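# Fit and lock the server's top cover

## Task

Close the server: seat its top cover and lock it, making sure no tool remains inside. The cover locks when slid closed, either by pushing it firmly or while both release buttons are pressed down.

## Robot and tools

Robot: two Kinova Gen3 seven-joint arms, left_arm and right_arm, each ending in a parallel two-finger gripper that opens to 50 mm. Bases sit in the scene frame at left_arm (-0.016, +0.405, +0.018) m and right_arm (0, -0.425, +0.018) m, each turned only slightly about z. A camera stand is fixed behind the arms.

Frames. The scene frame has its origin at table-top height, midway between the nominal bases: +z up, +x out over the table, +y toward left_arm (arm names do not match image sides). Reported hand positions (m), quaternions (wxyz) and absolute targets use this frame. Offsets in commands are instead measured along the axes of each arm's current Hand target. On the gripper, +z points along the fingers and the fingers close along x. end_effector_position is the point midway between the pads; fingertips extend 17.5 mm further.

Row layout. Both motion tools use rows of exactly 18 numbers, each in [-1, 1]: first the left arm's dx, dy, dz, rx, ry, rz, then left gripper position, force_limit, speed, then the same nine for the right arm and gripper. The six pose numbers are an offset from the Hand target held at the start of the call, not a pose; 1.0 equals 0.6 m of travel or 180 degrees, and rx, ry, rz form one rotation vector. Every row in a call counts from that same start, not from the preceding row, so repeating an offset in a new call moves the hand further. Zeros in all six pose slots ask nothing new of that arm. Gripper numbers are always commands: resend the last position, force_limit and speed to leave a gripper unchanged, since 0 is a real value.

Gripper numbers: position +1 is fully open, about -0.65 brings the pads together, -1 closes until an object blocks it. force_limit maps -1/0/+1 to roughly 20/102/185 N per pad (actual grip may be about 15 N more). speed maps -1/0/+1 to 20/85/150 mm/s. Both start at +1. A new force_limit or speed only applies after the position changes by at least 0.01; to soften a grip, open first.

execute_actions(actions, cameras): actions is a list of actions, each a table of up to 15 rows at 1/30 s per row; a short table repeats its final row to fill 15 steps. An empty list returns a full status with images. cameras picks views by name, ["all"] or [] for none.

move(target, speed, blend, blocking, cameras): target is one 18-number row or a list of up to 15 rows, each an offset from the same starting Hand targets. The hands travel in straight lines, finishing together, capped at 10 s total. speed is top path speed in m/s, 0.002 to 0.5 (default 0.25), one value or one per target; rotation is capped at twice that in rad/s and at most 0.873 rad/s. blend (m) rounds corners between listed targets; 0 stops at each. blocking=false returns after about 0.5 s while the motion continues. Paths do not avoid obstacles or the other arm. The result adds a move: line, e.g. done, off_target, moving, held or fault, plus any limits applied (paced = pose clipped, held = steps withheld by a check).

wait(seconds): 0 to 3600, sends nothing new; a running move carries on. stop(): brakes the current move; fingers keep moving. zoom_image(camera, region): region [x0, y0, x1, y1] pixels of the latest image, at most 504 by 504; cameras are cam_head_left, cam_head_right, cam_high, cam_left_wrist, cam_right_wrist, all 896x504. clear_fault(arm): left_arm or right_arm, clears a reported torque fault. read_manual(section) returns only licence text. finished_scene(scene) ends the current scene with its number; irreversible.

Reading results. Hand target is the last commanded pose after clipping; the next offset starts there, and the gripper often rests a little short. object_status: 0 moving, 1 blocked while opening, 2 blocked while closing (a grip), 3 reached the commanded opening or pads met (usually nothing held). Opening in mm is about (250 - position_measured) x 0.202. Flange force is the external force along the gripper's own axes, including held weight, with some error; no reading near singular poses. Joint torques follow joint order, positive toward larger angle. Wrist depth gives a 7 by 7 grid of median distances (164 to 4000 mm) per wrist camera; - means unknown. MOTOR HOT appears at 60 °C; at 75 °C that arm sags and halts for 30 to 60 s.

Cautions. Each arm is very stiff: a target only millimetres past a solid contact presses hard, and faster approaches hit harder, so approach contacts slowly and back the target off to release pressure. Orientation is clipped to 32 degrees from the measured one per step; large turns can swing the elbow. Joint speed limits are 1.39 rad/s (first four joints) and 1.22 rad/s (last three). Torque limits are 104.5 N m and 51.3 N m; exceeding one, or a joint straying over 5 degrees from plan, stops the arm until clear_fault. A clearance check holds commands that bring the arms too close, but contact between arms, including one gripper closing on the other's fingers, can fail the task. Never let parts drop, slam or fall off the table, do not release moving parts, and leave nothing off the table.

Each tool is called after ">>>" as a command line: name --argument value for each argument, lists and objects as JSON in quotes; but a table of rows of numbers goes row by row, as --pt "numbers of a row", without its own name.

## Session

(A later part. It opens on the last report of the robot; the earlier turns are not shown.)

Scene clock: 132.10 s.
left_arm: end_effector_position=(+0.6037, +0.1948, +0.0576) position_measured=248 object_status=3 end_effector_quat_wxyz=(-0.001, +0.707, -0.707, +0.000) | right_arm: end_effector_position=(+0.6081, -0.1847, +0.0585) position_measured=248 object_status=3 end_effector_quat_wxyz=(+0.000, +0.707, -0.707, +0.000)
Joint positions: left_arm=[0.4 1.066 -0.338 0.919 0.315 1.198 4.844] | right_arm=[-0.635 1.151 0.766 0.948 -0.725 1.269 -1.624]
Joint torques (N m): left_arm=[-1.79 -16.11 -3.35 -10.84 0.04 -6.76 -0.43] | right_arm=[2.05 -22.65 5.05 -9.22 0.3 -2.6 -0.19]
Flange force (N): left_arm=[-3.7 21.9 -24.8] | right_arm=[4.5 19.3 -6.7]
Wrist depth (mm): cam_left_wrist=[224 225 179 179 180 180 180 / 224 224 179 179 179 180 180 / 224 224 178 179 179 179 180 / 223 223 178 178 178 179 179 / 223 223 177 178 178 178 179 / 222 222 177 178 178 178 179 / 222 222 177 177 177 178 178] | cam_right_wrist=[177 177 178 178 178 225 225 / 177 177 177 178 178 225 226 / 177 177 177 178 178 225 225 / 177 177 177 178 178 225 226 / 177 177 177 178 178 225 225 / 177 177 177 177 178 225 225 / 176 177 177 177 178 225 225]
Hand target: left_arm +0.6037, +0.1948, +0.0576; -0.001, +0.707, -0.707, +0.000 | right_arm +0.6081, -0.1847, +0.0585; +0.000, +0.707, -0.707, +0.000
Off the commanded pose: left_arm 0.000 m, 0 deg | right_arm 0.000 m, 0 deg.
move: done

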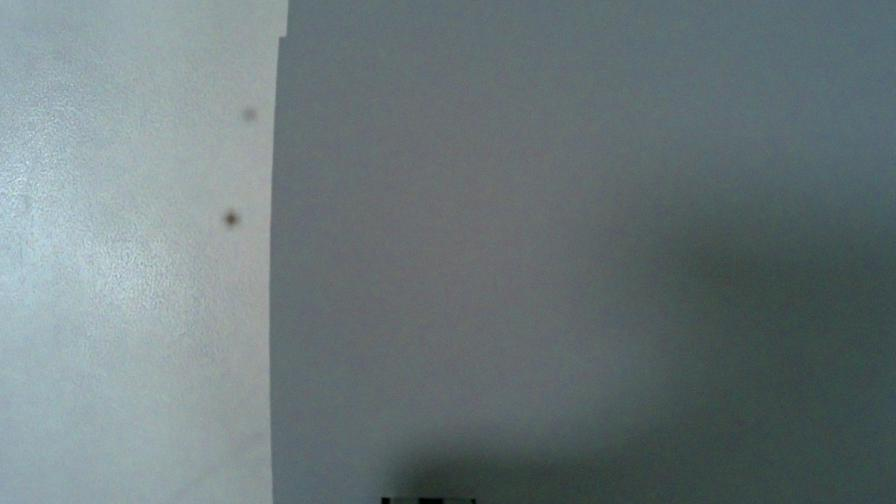

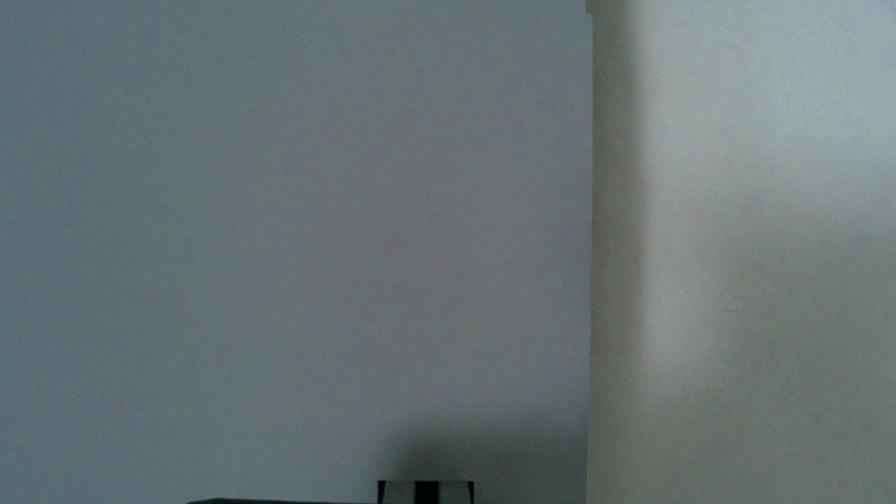

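>>> move --pt "0 -0.003 0 0 0 0 -0.64 0 0 0 -0.005 0 0 0 0 -0.64 0 0" --pt "0 0.003 0 0 0 0 -0.64 0 0 0 0.003 0 0 0 0 -0.64 0 0" --pt "0 0.003 -0.04 0 0 0 -0.64 0 0 0 0.003 -0.04 0 0 0 -0.64 0 0" --pt "0 0.08 -0.15 0 0 0 -0.64 0 0 0 0.08 -0.15 0 0 0 -0.64 0 0" --speed '[0.015,0.02,0.04,0.15]' --cameras '["all"]'

>>> zoom_image --camera "cam_high" --region '[340, 200, 610, 420]'

Scene clock: 134.77 s.
left_arm: end_effector_position=(+0.5556, +0.1947, +0.1475) position_measured=248 object_status=3 end_effector_quat_wxyz=(-0.001, +0.707, -0.707, +0.000) | right_arm: end_effector_position=(+0.5600, -0.1847, +0.1484) position_measured=248 object_status=3 end_effector_quat_wxyz=(+0.000, +0.707, -0.707, +0.000)
Joint positions: left_arm=[0.457 0.858 -0.362 1.07 0.284 1.258 4.856] | right_arm=[-0.735 0.958 0.82 1.095 -0.662 1.335 -1.622]
Joint torques (N m): left_arm=[0.53 -24.42 -2.63 -8.95 0.05 -0.25 -0.29] | right_arm=[0.46 -25.13 5.18 -9.31 0.4 0.28 -0.2]
Flange force (N): left_arm=[-0.3 0.4 -1.4] | right_arm=[3.3 8.8 5.5]
Wrist depth (mm): cam_left_wrist=[313 314 269 269 270 270 271 / 314 313 267 269 269 270 269 / 312 313 267 268 269 269 270 / 312 313 267 268 268 269 269 / 311 312 266 267 268 268 268 / 311 311 266 266 266 267 268 / 310 311 311 266 266 267 267] | cam_right_wrist=[266 267 267 268 315 315 316 / 266 267 267 268 315 315 316 / 266 266 267 268 314 315 316 / 266 267 267 268 315 315 316 / 266 266 267 268 314 316 315 / 266 266 266 267 314 315 315 / 265 266 267 267 314 315 316]
Hand target: left_arm +0.5556, +0.1947, +0.1475; -0.001, +0.707, -0.707, +0.000 | right_arm +0.5600, -0.1847, +0.1484; +0.000, +0.707, -0.707, +0.000
Off the commanded pose: left_arm 0.000 m, 0 deg | right_arm 0.000 m, 0 deg.
move: done

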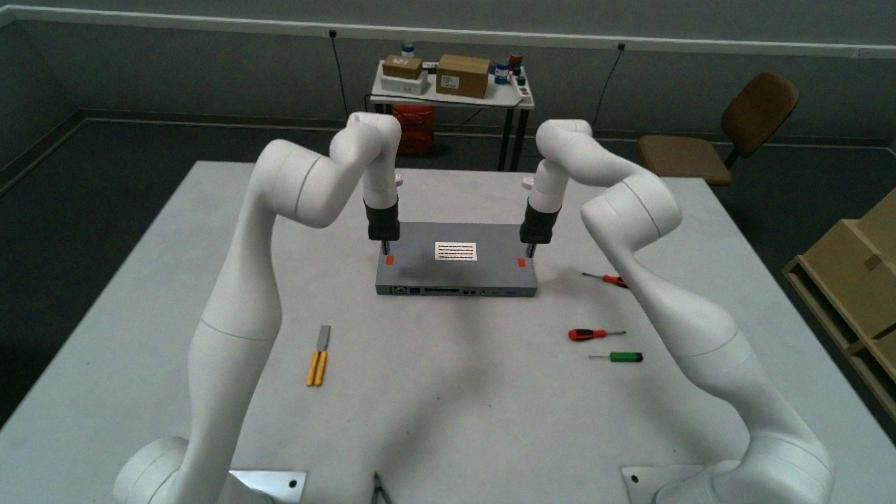

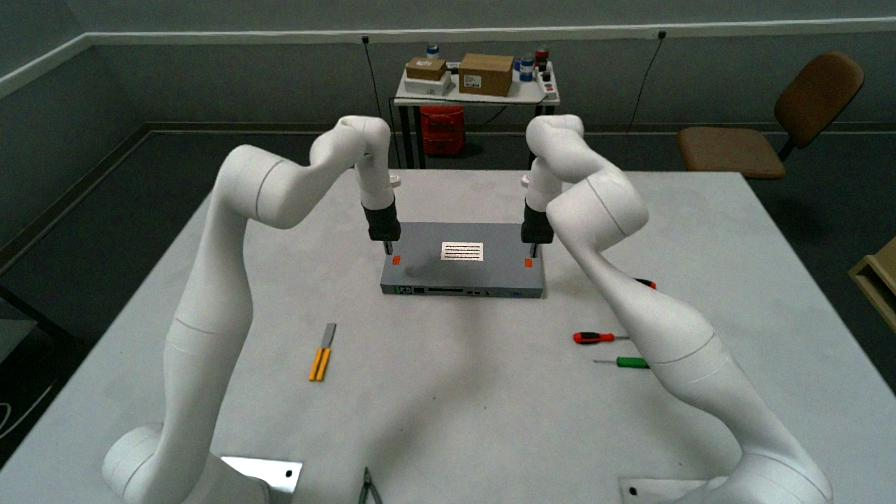

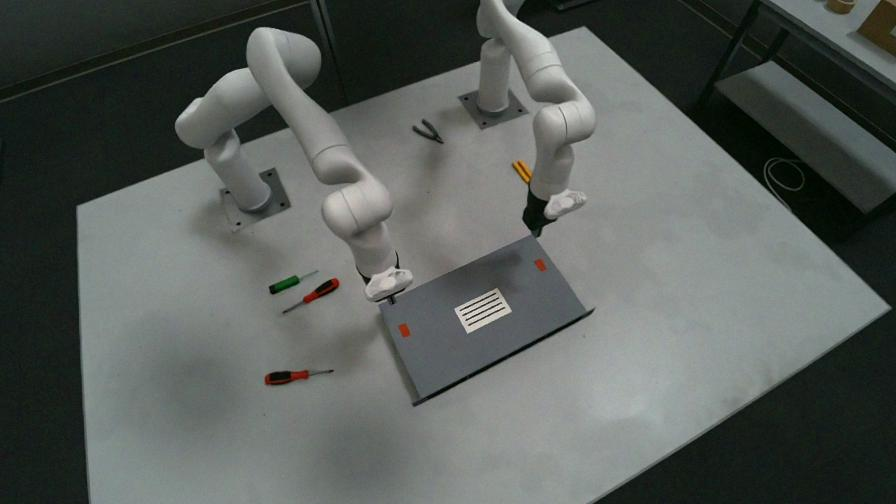

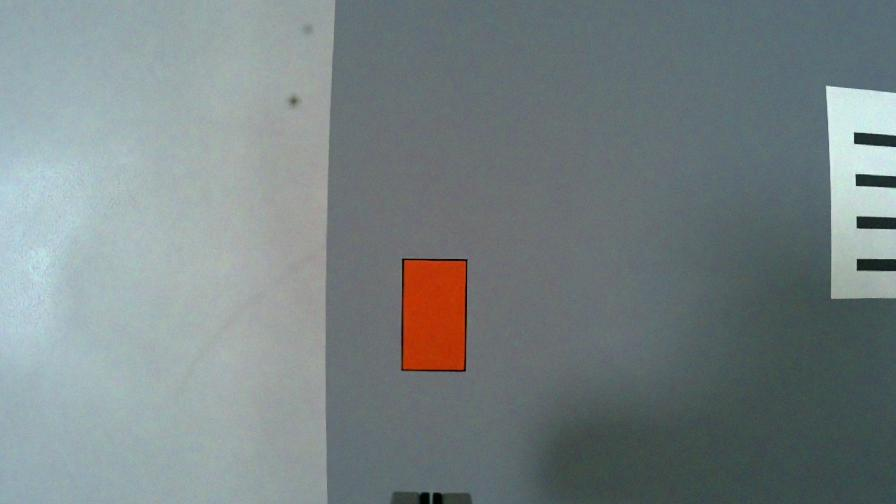

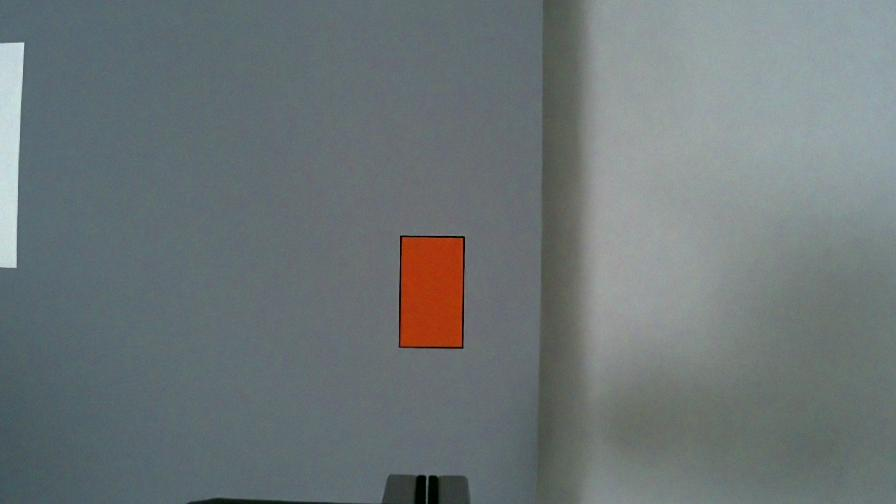

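Scaled by 1.867 from the camera's image (finer frame: 1280x720).

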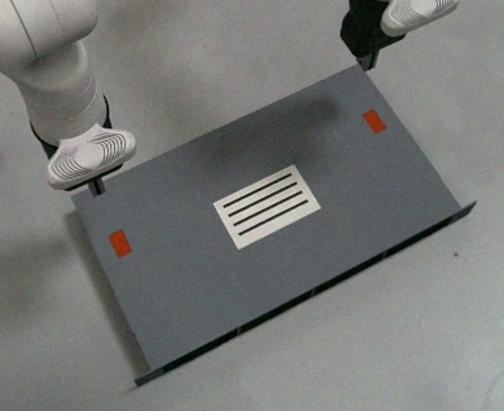

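>>> finished_scene --scene 1

The scene is finished: the task was done.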